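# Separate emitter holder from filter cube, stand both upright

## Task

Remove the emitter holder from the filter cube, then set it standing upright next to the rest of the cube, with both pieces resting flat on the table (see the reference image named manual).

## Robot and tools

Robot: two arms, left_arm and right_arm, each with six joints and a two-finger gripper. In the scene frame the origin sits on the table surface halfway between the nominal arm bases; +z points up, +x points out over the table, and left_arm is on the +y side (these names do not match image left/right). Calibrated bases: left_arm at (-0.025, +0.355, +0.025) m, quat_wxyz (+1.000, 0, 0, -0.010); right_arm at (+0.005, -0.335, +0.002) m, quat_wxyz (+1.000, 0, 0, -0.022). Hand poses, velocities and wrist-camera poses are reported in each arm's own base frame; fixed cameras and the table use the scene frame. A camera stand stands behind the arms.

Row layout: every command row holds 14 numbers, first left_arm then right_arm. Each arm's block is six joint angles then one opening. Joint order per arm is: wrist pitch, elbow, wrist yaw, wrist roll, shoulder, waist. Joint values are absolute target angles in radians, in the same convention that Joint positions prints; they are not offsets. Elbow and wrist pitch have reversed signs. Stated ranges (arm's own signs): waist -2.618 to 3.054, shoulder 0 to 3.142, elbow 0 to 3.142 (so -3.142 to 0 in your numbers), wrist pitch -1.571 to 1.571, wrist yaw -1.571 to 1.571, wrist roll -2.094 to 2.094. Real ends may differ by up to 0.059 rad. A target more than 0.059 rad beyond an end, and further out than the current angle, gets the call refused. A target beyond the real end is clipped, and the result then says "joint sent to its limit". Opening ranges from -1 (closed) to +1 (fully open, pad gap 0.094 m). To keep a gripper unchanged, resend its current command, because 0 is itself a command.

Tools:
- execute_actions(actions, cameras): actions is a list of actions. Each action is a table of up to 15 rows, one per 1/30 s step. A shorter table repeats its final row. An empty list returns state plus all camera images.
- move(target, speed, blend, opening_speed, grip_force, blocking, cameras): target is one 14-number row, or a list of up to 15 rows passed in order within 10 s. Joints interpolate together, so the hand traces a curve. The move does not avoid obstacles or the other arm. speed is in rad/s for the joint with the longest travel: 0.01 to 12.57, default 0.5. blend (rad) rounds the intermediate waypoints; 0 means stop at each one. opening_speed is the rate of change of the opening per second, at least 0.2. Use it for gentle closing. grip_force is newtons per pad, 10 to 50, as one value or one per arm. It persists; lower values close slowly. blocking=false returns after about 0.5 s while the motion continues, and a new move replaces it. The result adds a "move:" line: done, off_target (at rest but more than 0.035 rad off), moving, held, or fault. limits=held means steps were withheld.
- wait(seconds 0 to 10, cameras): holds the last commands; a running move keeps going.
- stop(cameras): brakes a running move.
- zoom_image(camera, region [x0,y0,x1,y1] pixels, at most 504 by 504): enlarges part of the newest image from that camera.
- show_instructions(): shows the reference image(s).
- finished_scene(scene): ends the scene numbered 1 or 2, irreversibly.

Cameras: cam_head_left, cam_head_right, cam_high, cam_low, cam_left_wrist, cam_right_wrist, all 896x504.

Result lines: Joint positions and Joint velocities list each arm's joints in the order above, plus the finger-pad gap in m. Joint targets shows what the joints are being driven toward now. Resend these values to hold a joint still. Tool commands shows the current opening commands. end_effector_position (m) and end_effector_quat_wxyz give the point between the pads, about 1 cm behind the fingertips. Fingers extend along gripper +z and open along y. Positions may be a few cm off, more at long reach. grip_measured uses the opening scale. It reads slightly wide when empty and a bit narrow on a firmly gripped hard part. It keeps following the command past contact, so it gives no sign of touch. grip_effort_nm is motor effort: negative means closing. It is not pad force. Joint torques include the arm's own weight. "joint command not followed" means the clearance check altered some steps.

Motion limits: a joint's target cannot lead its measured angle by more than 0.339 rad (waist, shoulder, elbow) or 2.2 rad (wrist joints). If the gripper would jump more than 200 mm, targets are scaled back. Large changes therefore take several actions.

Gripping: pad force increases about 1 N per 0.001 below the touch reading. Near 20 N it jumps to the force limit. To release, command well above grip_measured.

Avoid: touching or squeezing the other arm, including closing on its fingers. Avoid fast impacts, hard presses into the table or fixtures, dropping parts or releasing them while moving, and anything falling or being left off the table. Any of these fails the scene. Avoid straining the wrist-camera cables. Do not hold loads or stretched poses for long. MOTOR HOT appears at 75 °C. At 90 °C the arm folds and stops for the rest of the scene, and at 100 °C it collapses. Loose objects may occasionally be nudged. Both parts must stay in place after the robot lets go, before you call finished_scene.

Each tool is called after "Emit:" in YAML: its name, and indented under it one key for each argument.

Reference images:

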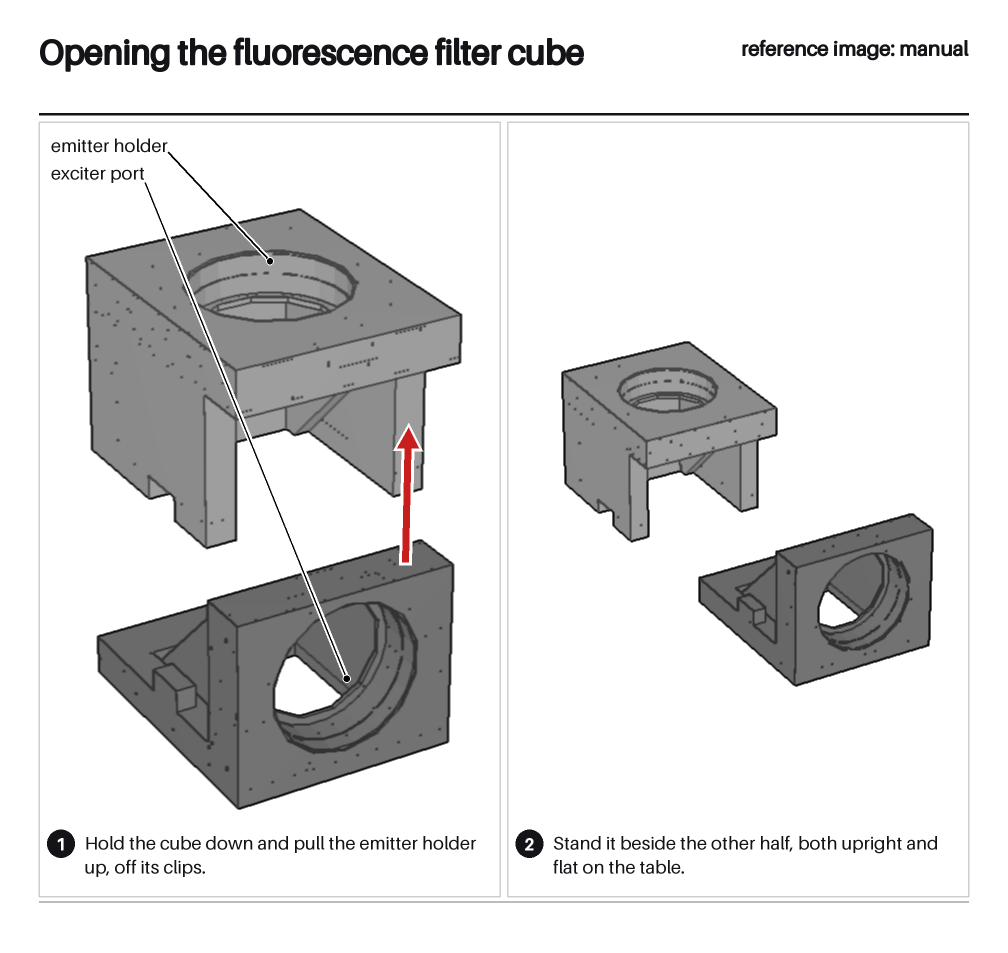

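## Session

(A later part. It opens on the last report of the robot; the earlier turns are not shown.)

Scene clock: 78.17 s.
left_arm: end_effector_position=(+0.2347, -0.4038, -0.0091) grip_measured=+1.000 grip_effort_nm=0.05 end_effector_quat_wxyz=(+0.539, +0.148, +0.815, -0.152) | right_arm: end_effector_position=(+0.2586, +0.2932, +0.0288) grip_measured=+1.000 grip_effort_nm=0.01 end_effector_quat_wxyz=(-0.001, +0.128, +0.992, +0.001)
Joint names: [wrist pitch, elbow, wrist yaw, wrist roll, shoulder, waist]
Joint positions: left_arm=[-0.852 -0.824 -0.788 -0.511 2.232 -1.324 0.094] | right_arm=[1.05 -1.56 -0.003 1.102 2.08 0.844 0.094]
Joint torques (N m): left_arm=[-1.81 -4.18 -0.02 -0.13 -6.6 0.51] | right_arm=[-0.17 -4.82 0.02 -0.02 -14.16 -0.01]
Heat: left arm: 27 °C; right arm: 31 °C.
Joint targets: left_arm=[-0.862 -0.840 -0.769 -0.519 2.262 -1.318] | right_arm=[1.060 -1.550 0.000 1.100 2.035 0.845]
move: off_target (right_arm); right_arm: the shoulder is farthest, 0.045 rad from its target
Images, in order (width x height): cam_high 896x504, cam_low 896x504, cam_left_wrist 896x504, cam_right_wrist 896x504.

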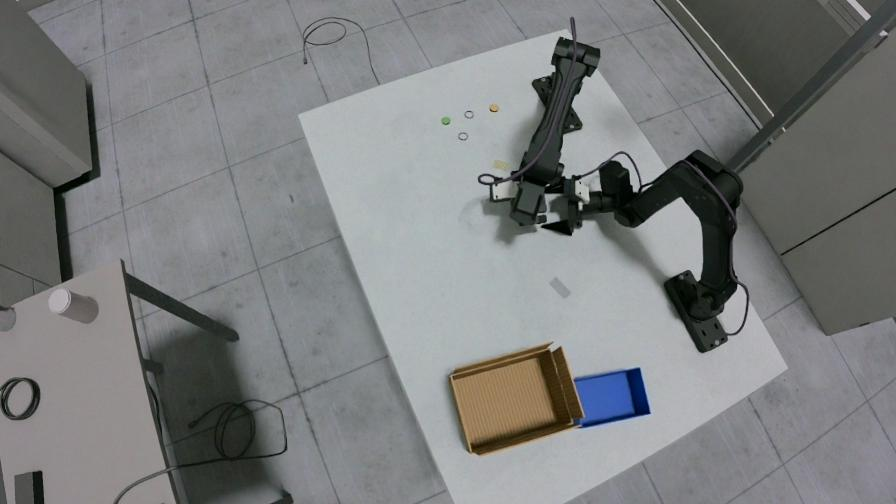

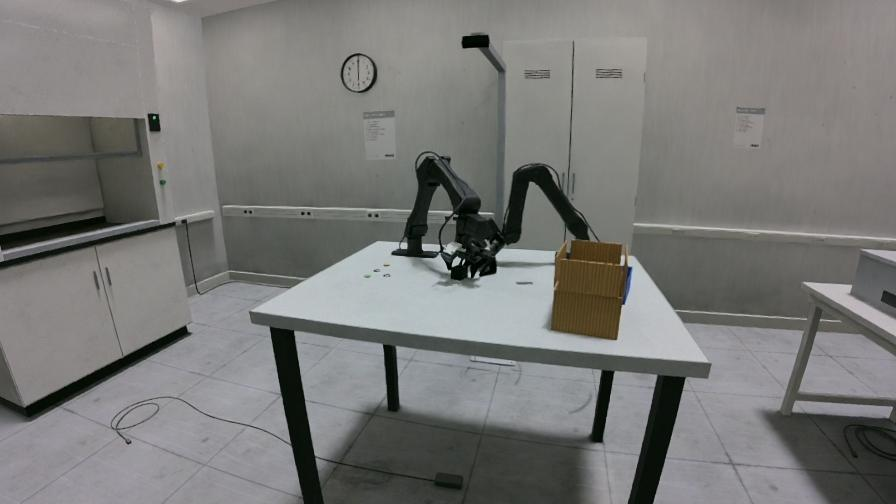

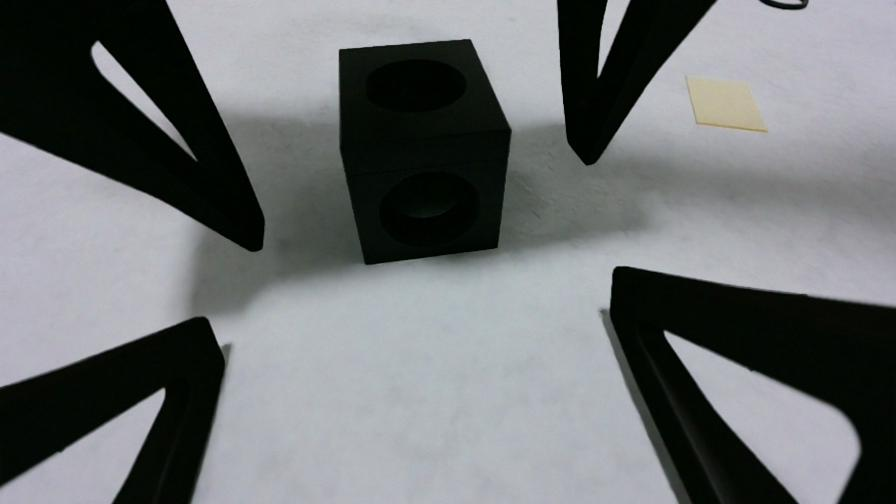

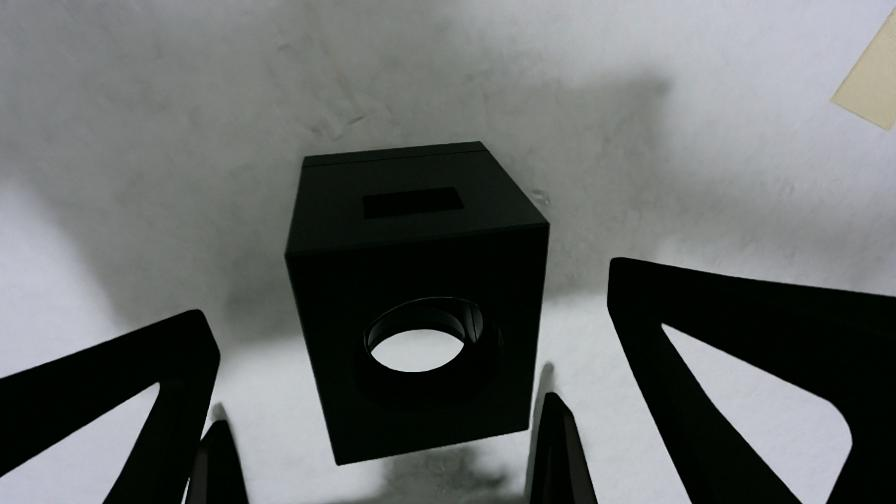

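Emit:
move:
  target: [-0.976, -0.893, -0.592, -0.417, 2.325, -1.215, 1.0, 1.06, -1.55, 0.0, 1.10, 2.035, 0.845, 1.0]
  speed: 0.25
  cameras: ["cam_left_wrist", "cam_right_wrist", "cam_low", "cam_high"]

Scene clock: 84.80 s.
left_arm: end_effector_position=(+0.2638, -0.4206, -0.0054) grip_measured=+1.000 grip_effort_nm=0.05 end_effector_quat_wxyz=(+0.544, +0.170, +0.801, -0.184) | right_arm: end_effector_position=(+0.2697, +0.2875, +0.0311) grip_measured=+1.000 grip_effort_nm=0.01 end_effector_quat_wxyz=(+0.023, +0.135, +0.991, -0.006)
Joint names: [wrist pitch, elbow, wrist yaw, wrist roll, shoulder, waist]
Joint positions: left_arm=[-0.968 -0.873 -0.651 -0.396 2.283 -1.235 0.094] | right_arm=[1.04 -1.56 0.046 1.105 2.074 0.836 0.094]
Joint torques (N m): left_arm=[-1.91 -4.66 0.41 -0.24 -6.17 1.58] | right_arm=[-0.11 -4.81 -0.52 -0.07 -13.68 0.72]
Heat: left arm: 27 °C; right arm: 31 °C.
Joint targets: left_arm=[-0.976 -0.893 -0.592 -0.417 2.325 -1.215] | right_arm=[1.060 -1.550 0.000 1.100 2.035 0.845]
move: off_target (left_arm, right_arm); left_arm: the wrist yaw is farthest, 0.059 rad from its target; right_arm: the wrist yaw is farthest, 0.046 rad from its target
Images, in order (width x height): cam_high 896x504, cam_low 896x504, cam_left_wrist 896x504, cam_right_wrist 896x504.

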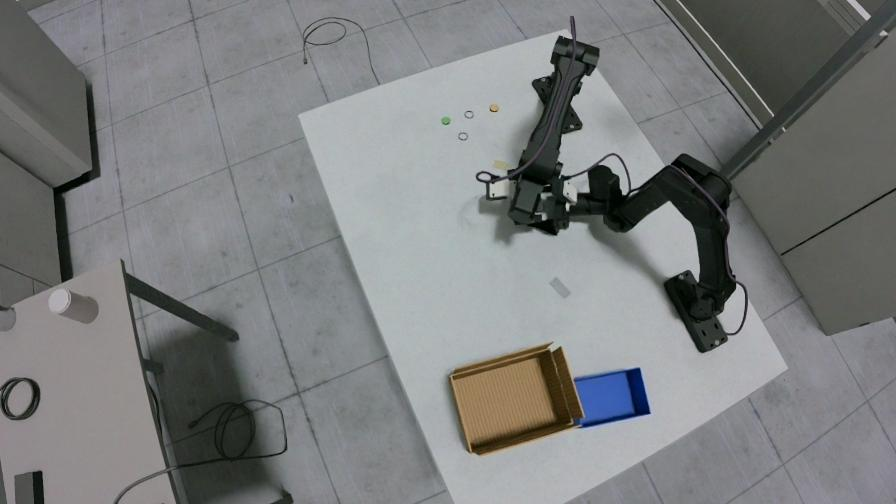

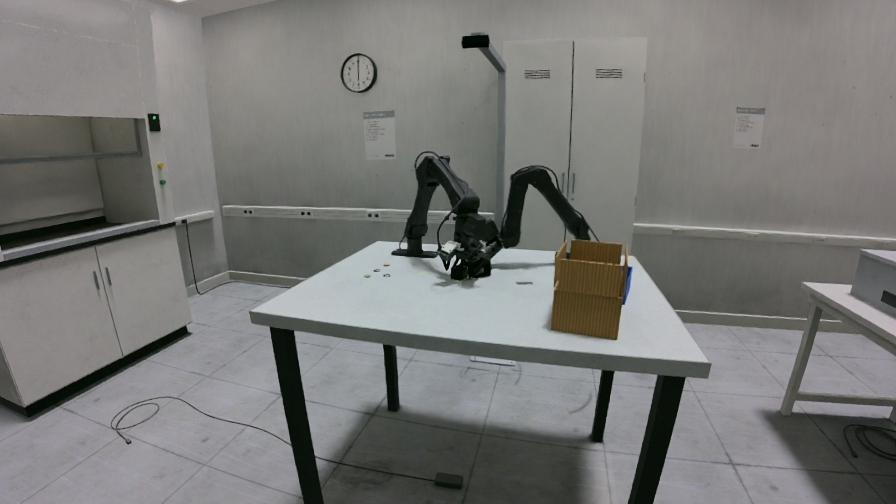

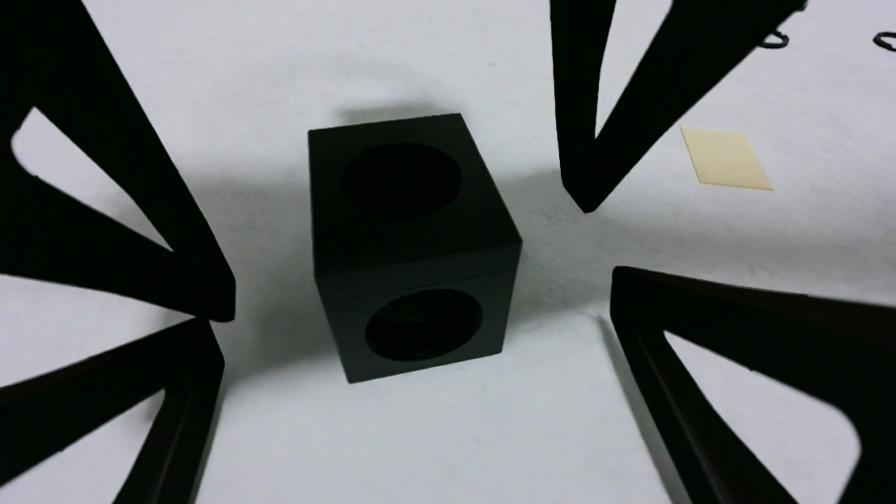

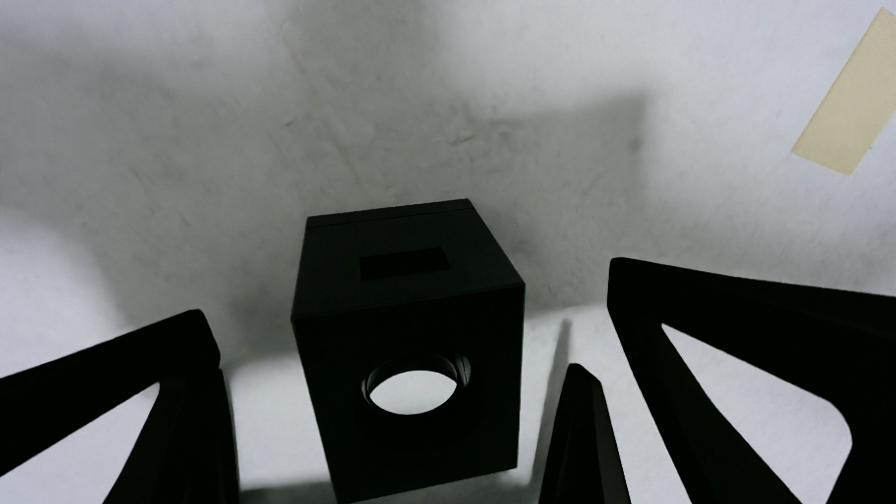

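Emit:
move:
  target: [-0.895, -0.835, -0.755, -0.48, 2.225, -1.30, 1.0, 1.06, -1.55, 0.0, 1.10, 2.035, 0.845, 1.0]
  speed: 0.3
  cameras: ["cam_left_wrist", "cam_right_wrist"]

Scene clock: 86.50 s.
left_arm: end_effector_position=(+0.2448, -0.4128, -0.0058) grip_measured=+1.000 grip_effort_nm=0.04 end_effector_quat_wxyz=(+0.546, +0.152, +0.807, -0.169) | right_arm: end_effector_position=(+0.2636, +0.2936, +0.0312) grip_measured=+1.000 grip_effort_nm=0.01 end_effector_quat_wxyz=(+0.004, +0.133, +0.991, +0.008)
Joint names: [wrist pitch, elbow, wrist yaw, wrist roll, shoulder, waist]
Joint positions: left_arm=[-0.921 -0.845 -0.747 -0.464 2.258 -1.296 0.094] | right_arm=[1.038 -1.56 -0.002 1.102 2.074 0.836 0.094]
Joint torques (N m): left_arm=[-1.54 -2.19 -0.28 -0.22 -11.41 -0.27] | right_arm=[-0.11 -4.85 -0.01 -0.06 -13.57 0.69]
Heat: left arm: 27 °C; right arm: 31 °C.
Joint targets: left_arm=[-0.895 -0.835 -0.755 -0.480 2.225 -1.300] | right_arm=[1.060 -1.550 0.000 1.100 2.035 0.845]
move: off_target (right_arm); right_arm: the shoulder is farthest, 0.039 rad from its target
Images, in order (width x height): cam_left_wrist 896x504, cam_right_wrist 896x504.

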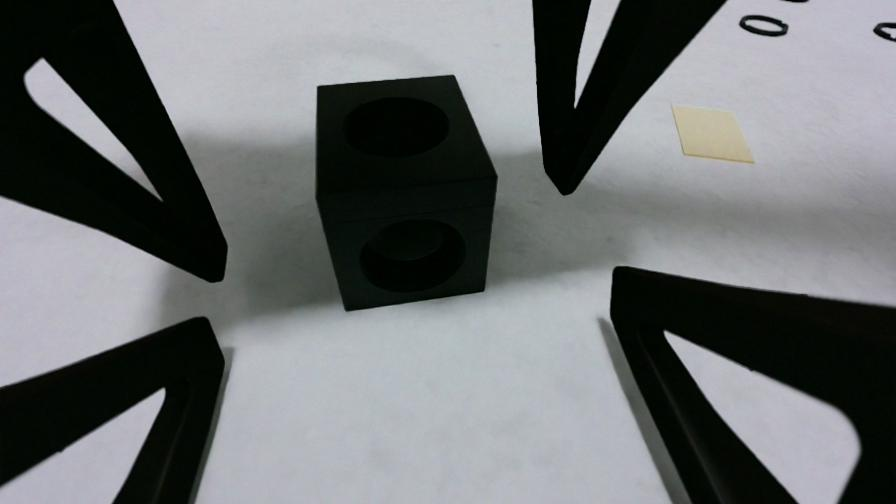

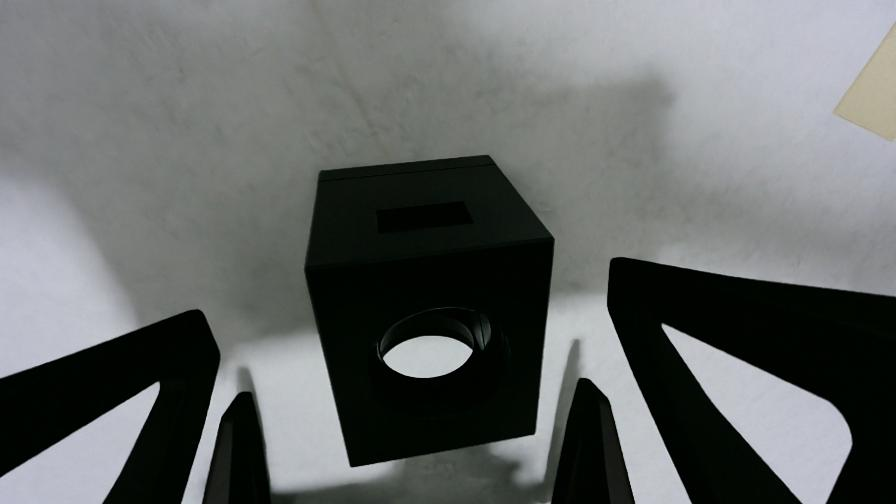

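Emit:
move:
  target: [-0.739, -0.917, -0.856, -0.44, 2.20, -1.34, 1.0, 1.06, -1.55, 0.0, 1.10, 2.035, 0.845, -0.25]
  speed: 0.3
  opening_speed: 0.7
  grip_force: [40, 40]
  cameras: ["cam_left_wrist", "cam_right_wrist"]

Scene clock: 101.57 s.
left_arm: end_effector_position=(+0.2395, -0.4131, -0.0021) grip_measured=+1.000 grip_effort_nm=0.04 end_effector_quat_wxyz=(+0.553, +0.170, +0.808, -0.109) | right_arm: end_effector_position=(+0.2631, +0.2932, +0.0313) grip_measured=-0.135 grip_effort_nm=-0.78 end_effector_quat_wxyz=(+0.004, +0.133, +0.991, +0.008)
Joint names: [wrist pitch, elbow, wrist yaw, wrist roll, shoulder, waist]
Joint positions: left_arm=[-0.754 -0.902 -0.845 -0.443 2.236 -1.334 0.094] | right_arm=[1.041 -1.56 -0.003 1.102 2.073 0.836 0.041]
Joint torques (N m): left_arm=[-1.54 -4.34 -0.36 0 -11.71 -0.43] | right_arm=[-0.12 -4.83 0.02 -0.02 -13.68 0.72]
Heat: left arm: 27 °C; right arm: 32 °C.
Joint targets: left_arm=[-0.739 -0.917 -0.856 -0.440 2.200 -1.340] | right_arm=[1.060 -1.550 0.000 1.100 2.035 0.845]
grip_force (N): 40, 40
move: off_target (left_arm, right_arm); left_arm: the shoulder is farthest, 0.036 rad from its target; right_arm: the shoulder is farthest, 0.038 rad from its target
Images, in order (width x height): cam_left_wrist 896x504, cam_right_wrist 896x504.

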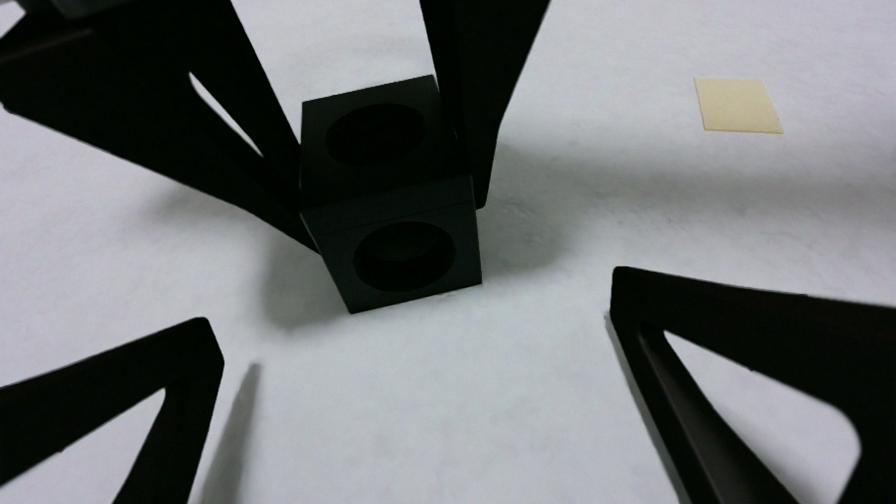

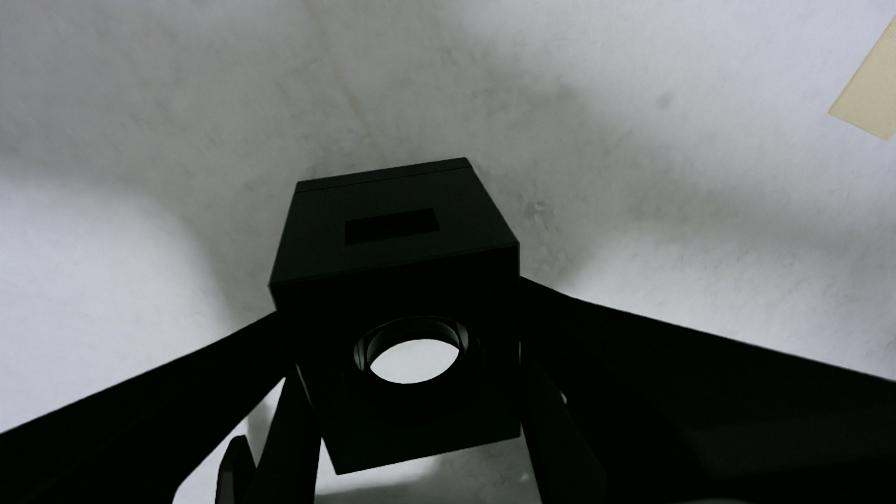

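Emit:
zoom_image:
  camera: "cam_right_wrist"
  region: [180, 300, 680, 504]

Emit:
zoom_image:
  camera: "cam_left_wrist"
  region: [180, 50, 680, 400]

Scaled by 1.008 from the camera's 896x504 image, which has a finer 1280x720 frame.

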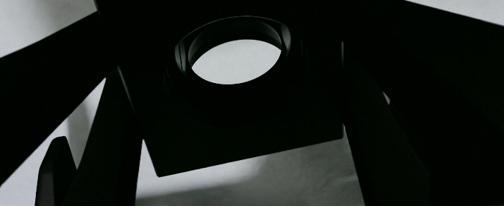

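Scaled by 1.008 from the camera's 896x504 image, which has a finer 1280x720 frame.

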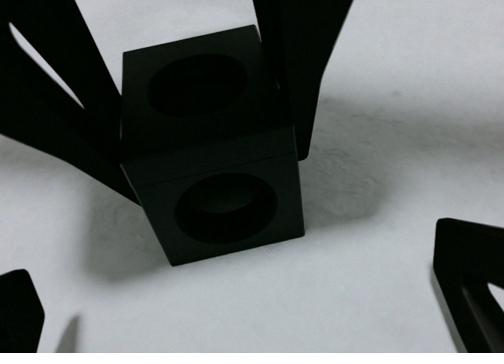

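Emit:
move:
  target: [-0.570, -1.08, -0.94, -0.578, 2.325, -1.30, 1.0, 1.06, -1.55, 0.0, 1.10, 2.035, 0.845, -0.25]
  speed: 0.2
  cameras: ["cam_left_wrist", "cam_right_wrist", "cam_low"]

Scene clock: 107.10 s.
left_arm: end_effector_position=(+0.2641, -0.4199, -0.0051) grip_measured=+1.000 grip_effort_nm=0.05 end_effector_quat_wxyz=(+0.558, +0.106, +0.819, -0.082) | right_arm: end_effector_position=(+0.2631, +0.2932, +0.0313) grip_measured=-0.136 grip_effort_nm=-0.84 end_effector_quat_wxyz=(+0.004, +0.133, +0.991, +0.008)
Joint names: [wrist pitch, elbow, wrist yaw, wrist roll, shoulder, waist]
Joint positions: left_arm=[-0.585 -1.061 -0.927 -0.566 2.3 -1.306 0.094] | right_arm=[1.041 -1.56 -0.003 1.102 2.073 0.836 0.041]
Joint torques (N m): left_arm=[-1.41 -5.04 -0.42 -0.18 -8.03 0.55] | right_arm=[-0.12 -4.82 0.03 -0.05 -13.61 0.76]
Heat: left arm: 27 °C; right arm: 32 °C.
Joint targets: left_arm=[-0.570 -1.080 -0.940 -0.578 2.325 -1.300] | right_arm=[1.060 -1.550 0.000 1.100 2.035 0.845]
grip_force (N): 40, 40
move: off_target (right_arm); right_arm: the shoulder is farthest, 0.038 rad from its target
Images, in order (width x height): cam_low 896x504, cam_left_wrist 896x504, cam_right_wrist 896x504.

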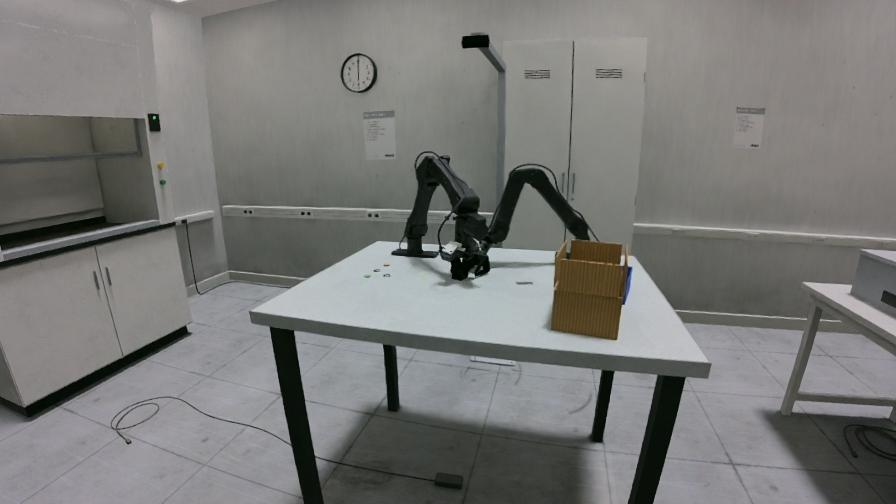

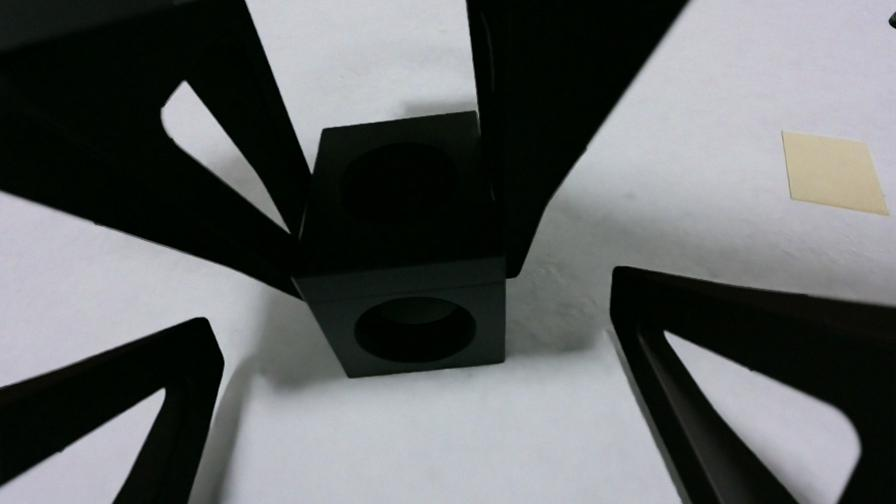

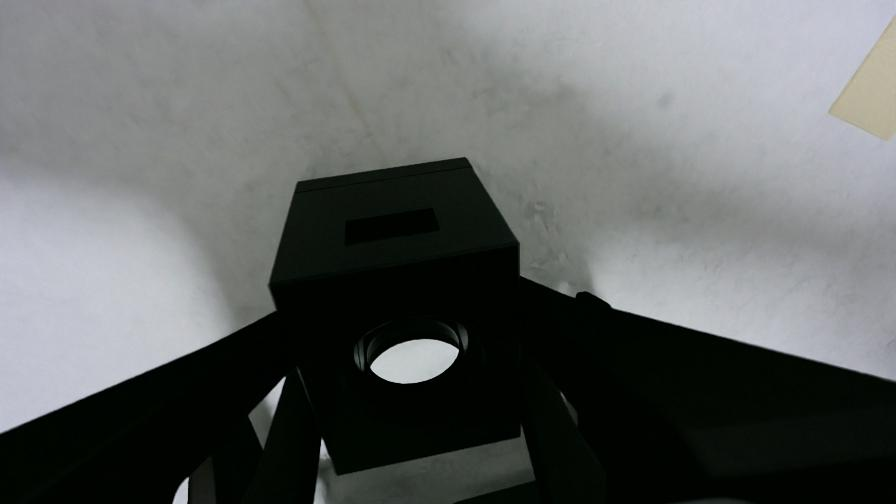

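Emit:
move:
  target: [-0.570, -1.08, -0.94, -0.578, 2.325, -1.30, -0.25, 1.06, -1.55, 0.0, 1.10, 2.035, 0.845, -0.25]
  speed: 0.2
  opening_speed: 0.7
  cameras: ["cam_left_wrist", "cam_right_wrist"]

Scene clock: 111.20 s.
left_arm: end_effector_position=(+0.2640, -0.4196, -0.0055) grip_measured=-0.181 grip_effort_nm=-0.75 end_effector_quat_wxyz=(+0.557, +0.105, +0.820, -0.081) | right_arm: end_effector_position=(+0.2630, +0.2933, +0.0313) grip_measured=-0.136 grip_effort_nm=-0.84 end_effector_quat_wxyz=(+0.003, +0.133, +0.991, +0.008)
Joint names: [wrist pitch, elbow, wrist yaw, wrist roll, shoulder, waist]
Joint positions: left_arm=[-0.583 -1.061 -0.927 -0.569 2.3 -1.306 0.038] | right_arm=[1.041 -1.56 -0.004 1.102 2.073 0.836 0.041]
Joint torques (N m): left_arm=[-1.46 -5.05 -0.44 -0.09 -8.02 0.53] | right_arm=[-0.12 -4.79 0.03 -0.04 -13.61 0.75]
Heat: left arm: 27 °C; right arm: 32 °C.
Joint targets: left_arm=[-0.570 -1.080 -0.940 -0.578 2.325 -1.300] | right_arm=[1.060 -1.550 0.000 1.100 2.035 0.845]
grip_force (N): 40, 40
move: off_target (right_arm); right_arm: the shoulder is farthest, 0.038 rad from its target
Images, in order (width x height): cam_left_wrist 896x504, cam_right_wrist 896x504.

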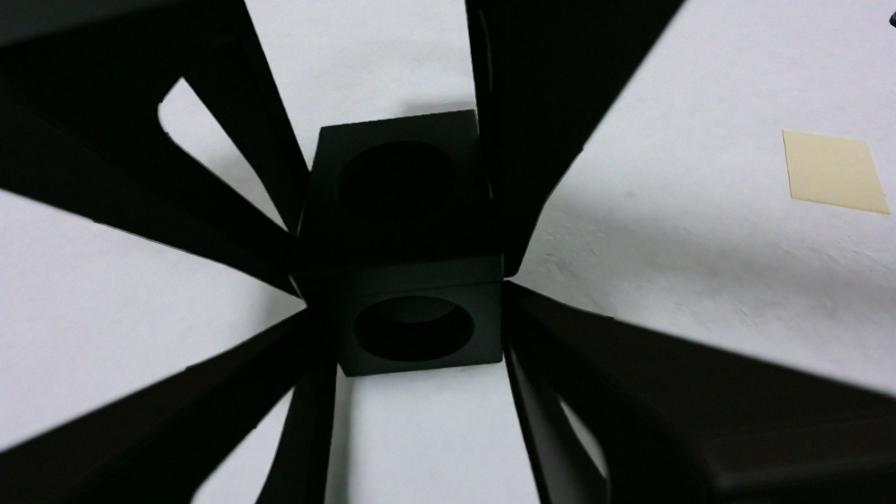

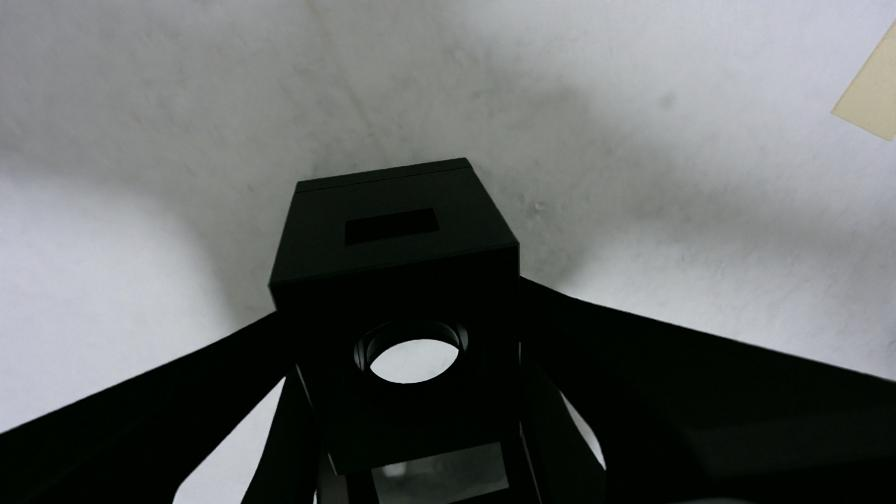

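Emit:
move:
  target:
    - [-0.570, -1.08, -0.94, -0.578, 2.325, -1.30, -0.25, 1.13, -1.63, 0.0, 1.10, 2.008, 0.845, -0.25]
    - [-0.570, -1.08, -0.94, -0.578, 2.325, -1.30, -0.25, 1.205, -1.69, 0.0, 1.10, 1.995, 0.845, -0.25]
  speed: 0.12
  blend: 0.02
  cameras: ["cam_left_wrist", "cam_right_wrist", "cam_low", "cam_high"]

Scene clock: 114.40 s.
left_arm: end_effector_position=(+0.2703, -0.4225, +0.0105) grip_measured=-0.182 grip_effort_nm=-0.79 end_effector_quat_wxyz=(+0.580, +0.075, +0.807, -0.089) | right_arm: end_effector_position=(+0.2684, +0.2918, +0.0524) grip_measured=-0.140 grip_effort_nm=-0.84 end_effector_quat_wxyz=(+0.012, +0.123, +0.992, -0.004)
Joint names: [wrist pitch, elbow, wrist yaw, wrist roll, shoulder, waist]
Joint positions: left_arm=[-0.627 -1.08 -0.977 -0.569 2.3 -1.306 0.038] | right_arm=[1.134 -1.644 0.024 1.083 2.072 0.836 0.04]
Joint torques (N m): left_arm=[-1.09 -3.58 0.11 -0.14 -8.12 0.57] | right_arm=[0.41 -10.52 -0.26 0.15 -17.16 0.76]
Heat: left arm: 26 °C; right arm: 33 °C.
Joint targets: left_arm=[-0.570 -1.080 -0.940 -0.578 2.325 -1.300] | right_arm=[1.205 -1.690 0.000 1.100 1.995 0.845]
grip_force (N): 40, 40
move: off_target (left_arm, right_arm); left_arm: the wrist pitch is farthest, 0.057 rad from its target; right_arm: the shoulder is farthest, 0.077 rad from its target
Images, in order (width x height): cam_high 896x504, cam_low 896x504, cam_left_wrist 896x504, cam_right_wrist 896x504.

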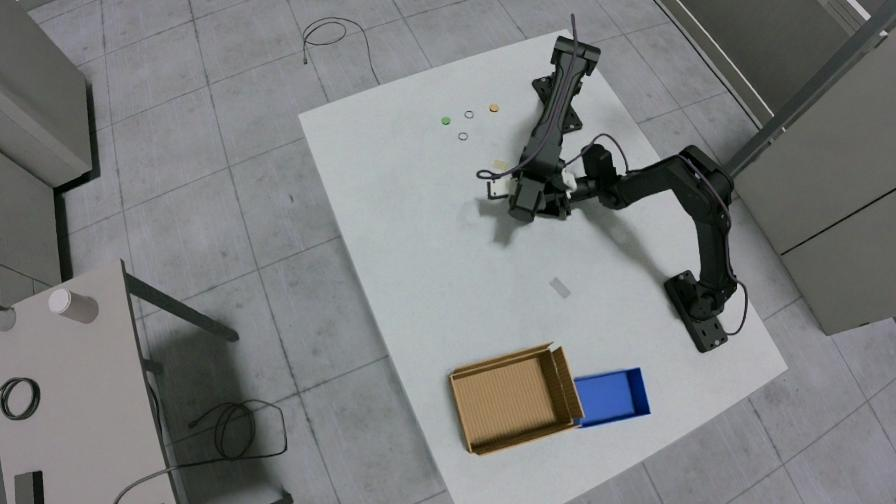

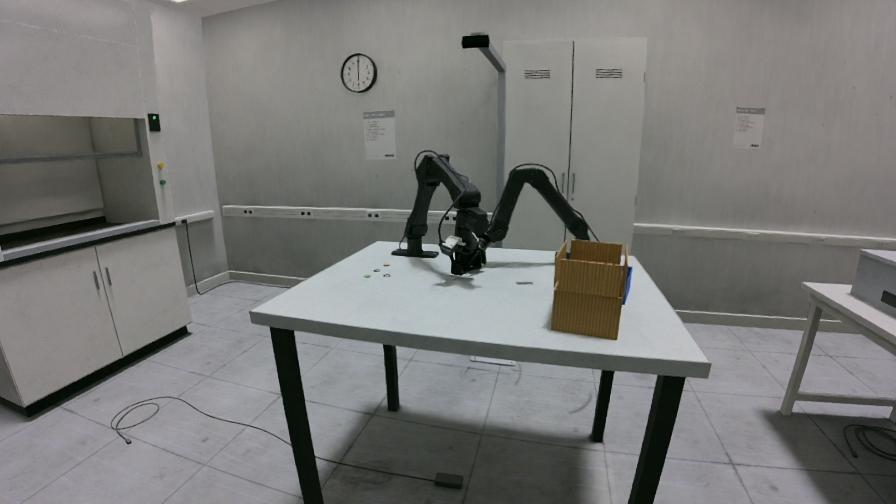

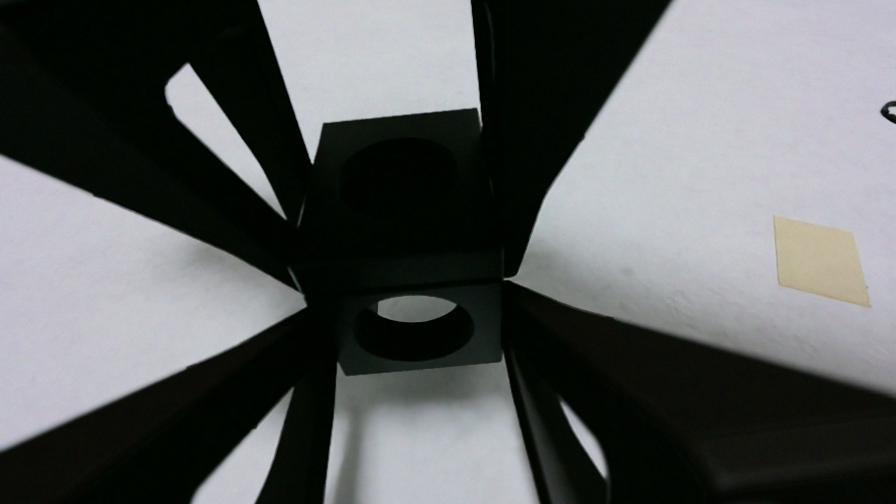

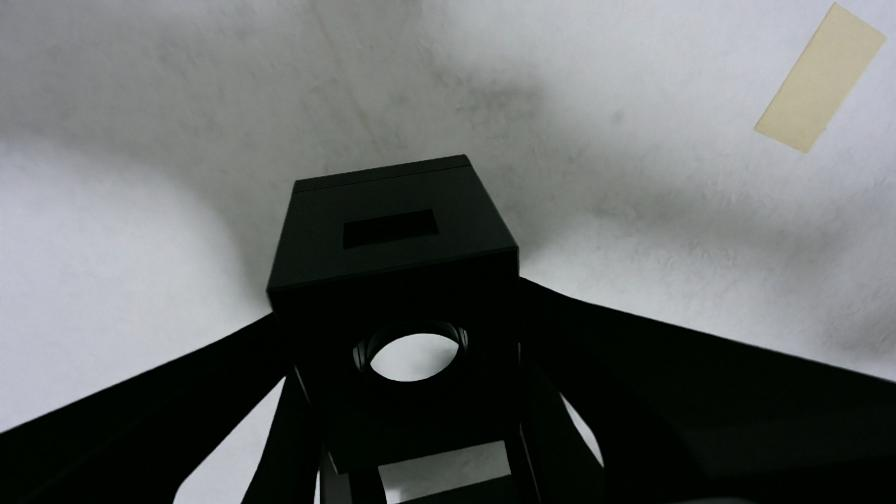

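Emit:
move:
  target:
    - [-0.570, -1.08, -0.94, -0.578, 2.325, -1.30, -0.25, 1.06, -1.55, 0.0, 1.10, 2.045, 0.845, -0.25]
    - [-0.25, -1.0, -0.76, -0.578, 2.41, -1.30, -0.25, 1.06, -1.55, 0.0, 1.10, 2.045, 0.845, -0.25]
  speed: [0.12, 0.2]
  cameras: ["cam_left_wrist", "cam_right_wrist"]

Scene clock: 121.03 s.
left_arm: end_effector_position=(+0.2623, -0.4158, -0.0147) grip_measured=-0.182 grip_effort_nm=-0.80 end_effector_quat_wxyz=(+0.547, +0.114, +0.827, -0.068) | right_arm: end_effector_position=(+0.2638, +0.2932, +0.0322) grip_measured=-0.140 grip_effort_nm=-0.84 end_effector_quat_wxyz=(+0.005, +0.132, +0.991, +0.008)
Joint names: [wrist pitch, elbow, wrist yaw, wrist roll, shoulder, waist]
Joint positions: left_arm=[-0.536 -1.066 -0.92 -0.582 2.307 -1.306 0.038] | right_arm=[1.042 -1.562 0 1.1 2.072 0.836 0.04]
Joint torques (N m): left_arm=[1.4 1.42 1.36 0.02 -2.7 0.61] | right_arm=[-0.14 -4.72 -0.01 -0.01 -12.67 0.77]
Heat: left arm: 26 °C; right arm: 33 °C.
Joint targets: left_arm=[-0.250 -1.000 -0.760 -0.578 2.410 -1.300] | right_arm=[1.060 -1.550 0.000 1.100 2.045 0.845]
grip_force (N): 40, 40
move: off_target (left_arm); left_arm: the wrist pitch is farthest, 0.286 rad from its target
Images, in order (width x height): cam_left_wrist 896x504, cam_right_wrist 896x504.

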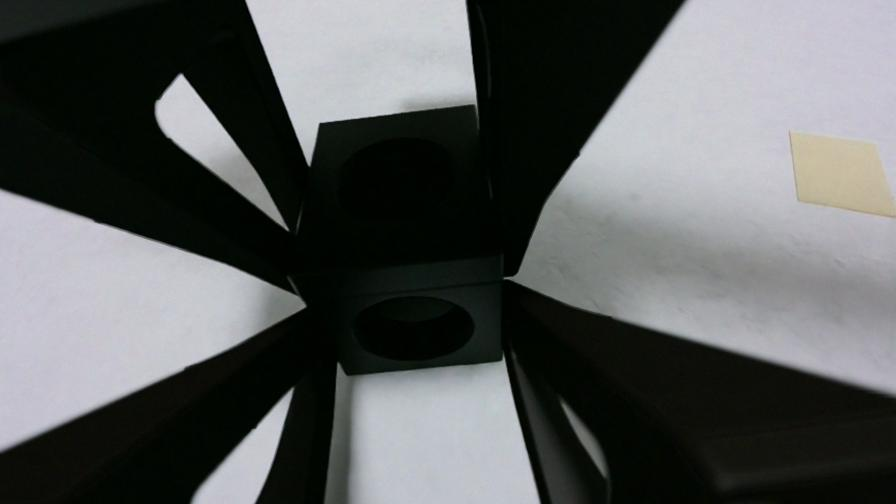

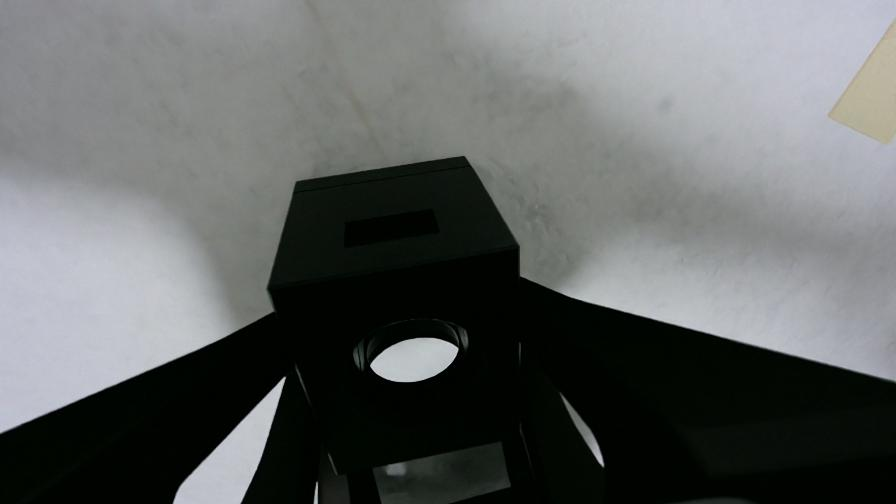

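Emit:
move:
  target: [-0.25, -1.0, -0.76, -0.578, 2.41, -1.30, -0.25, 1.12, -1.65, 0.0, 1.10, 1.895, 0.845, -0.25]
  speed: 0.08
  cameras: ["cam_left_wrist", "cam_right_wrist"]

Scene clock: 123.60 s.
left_arm: end_effector_position=(+0.2624, -0.4151, -0.0148) grip_measured=-0.182 grip_effort_nm=-0.80 end_effector_quat_wxyz=(+0.547, +0.113, +0.827, -0.066) | right_arm: end_effector_position=(+0.2745, +0.3057, +0.1119) grip_measured=-0.141 grip_effort_nm=-0.84 end_effector_quat_wxyz=(+0.056, +0.131, +0.986, +0.083)
Joint names: [wrist pitch, elbow, wrist yaw, wrist roll, shoulder, waist]
Joint positions: left_arm=[-0.533 -1.066 -0.923 -0.584 2.307 -1.306 0.038] | right_arm=[1.091 -1.635 -0.003 1.1 1.914 0.836 0.04]
Joint torques (N m): left_arm=[1.37 1.36 1.36 0.03 -2.71 0.59] | right_arm=[-0.37 -7.84 0.02 -0.01 -10.95 0.76]
Heat: left arm: 26 °C; right arm: 33 °C.
Joint targets: left_arm=[-0.250 -1.000 -0.760 -0.578 2.410 -1.300] | right_arm=[1.120 -1.650 0.000 1.100 1.895 0.845]
grip_force (N): 40, 40
move: off_target (left_arm); left_arm: the wrist pitch is farthest, 0.283 rad from its target
Images, in order (width x height): cam_left_wrist 896x504, cam_right_wrist 896x504.

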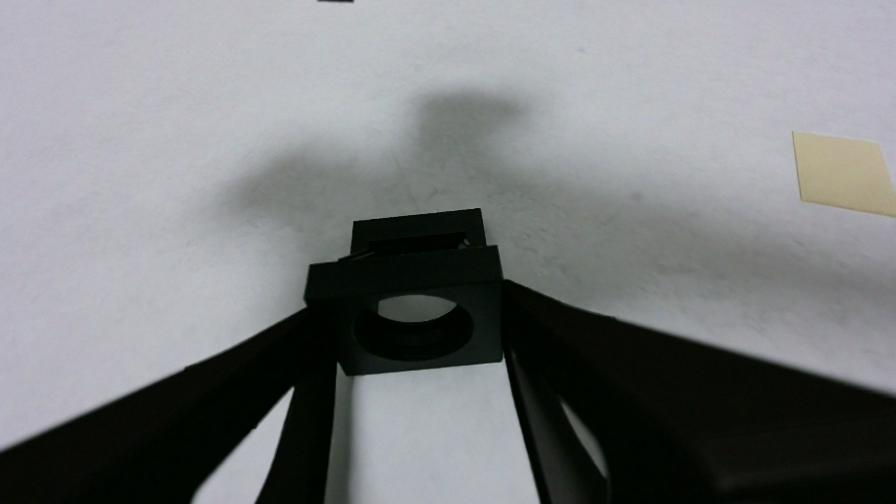

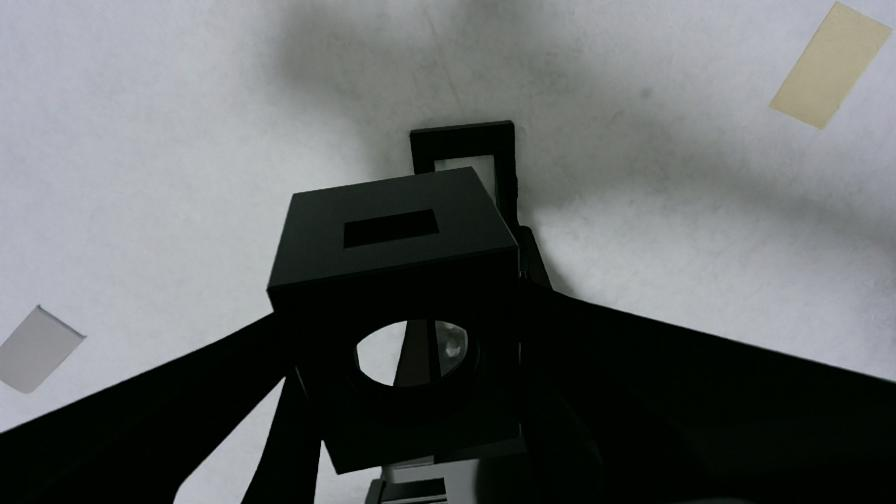

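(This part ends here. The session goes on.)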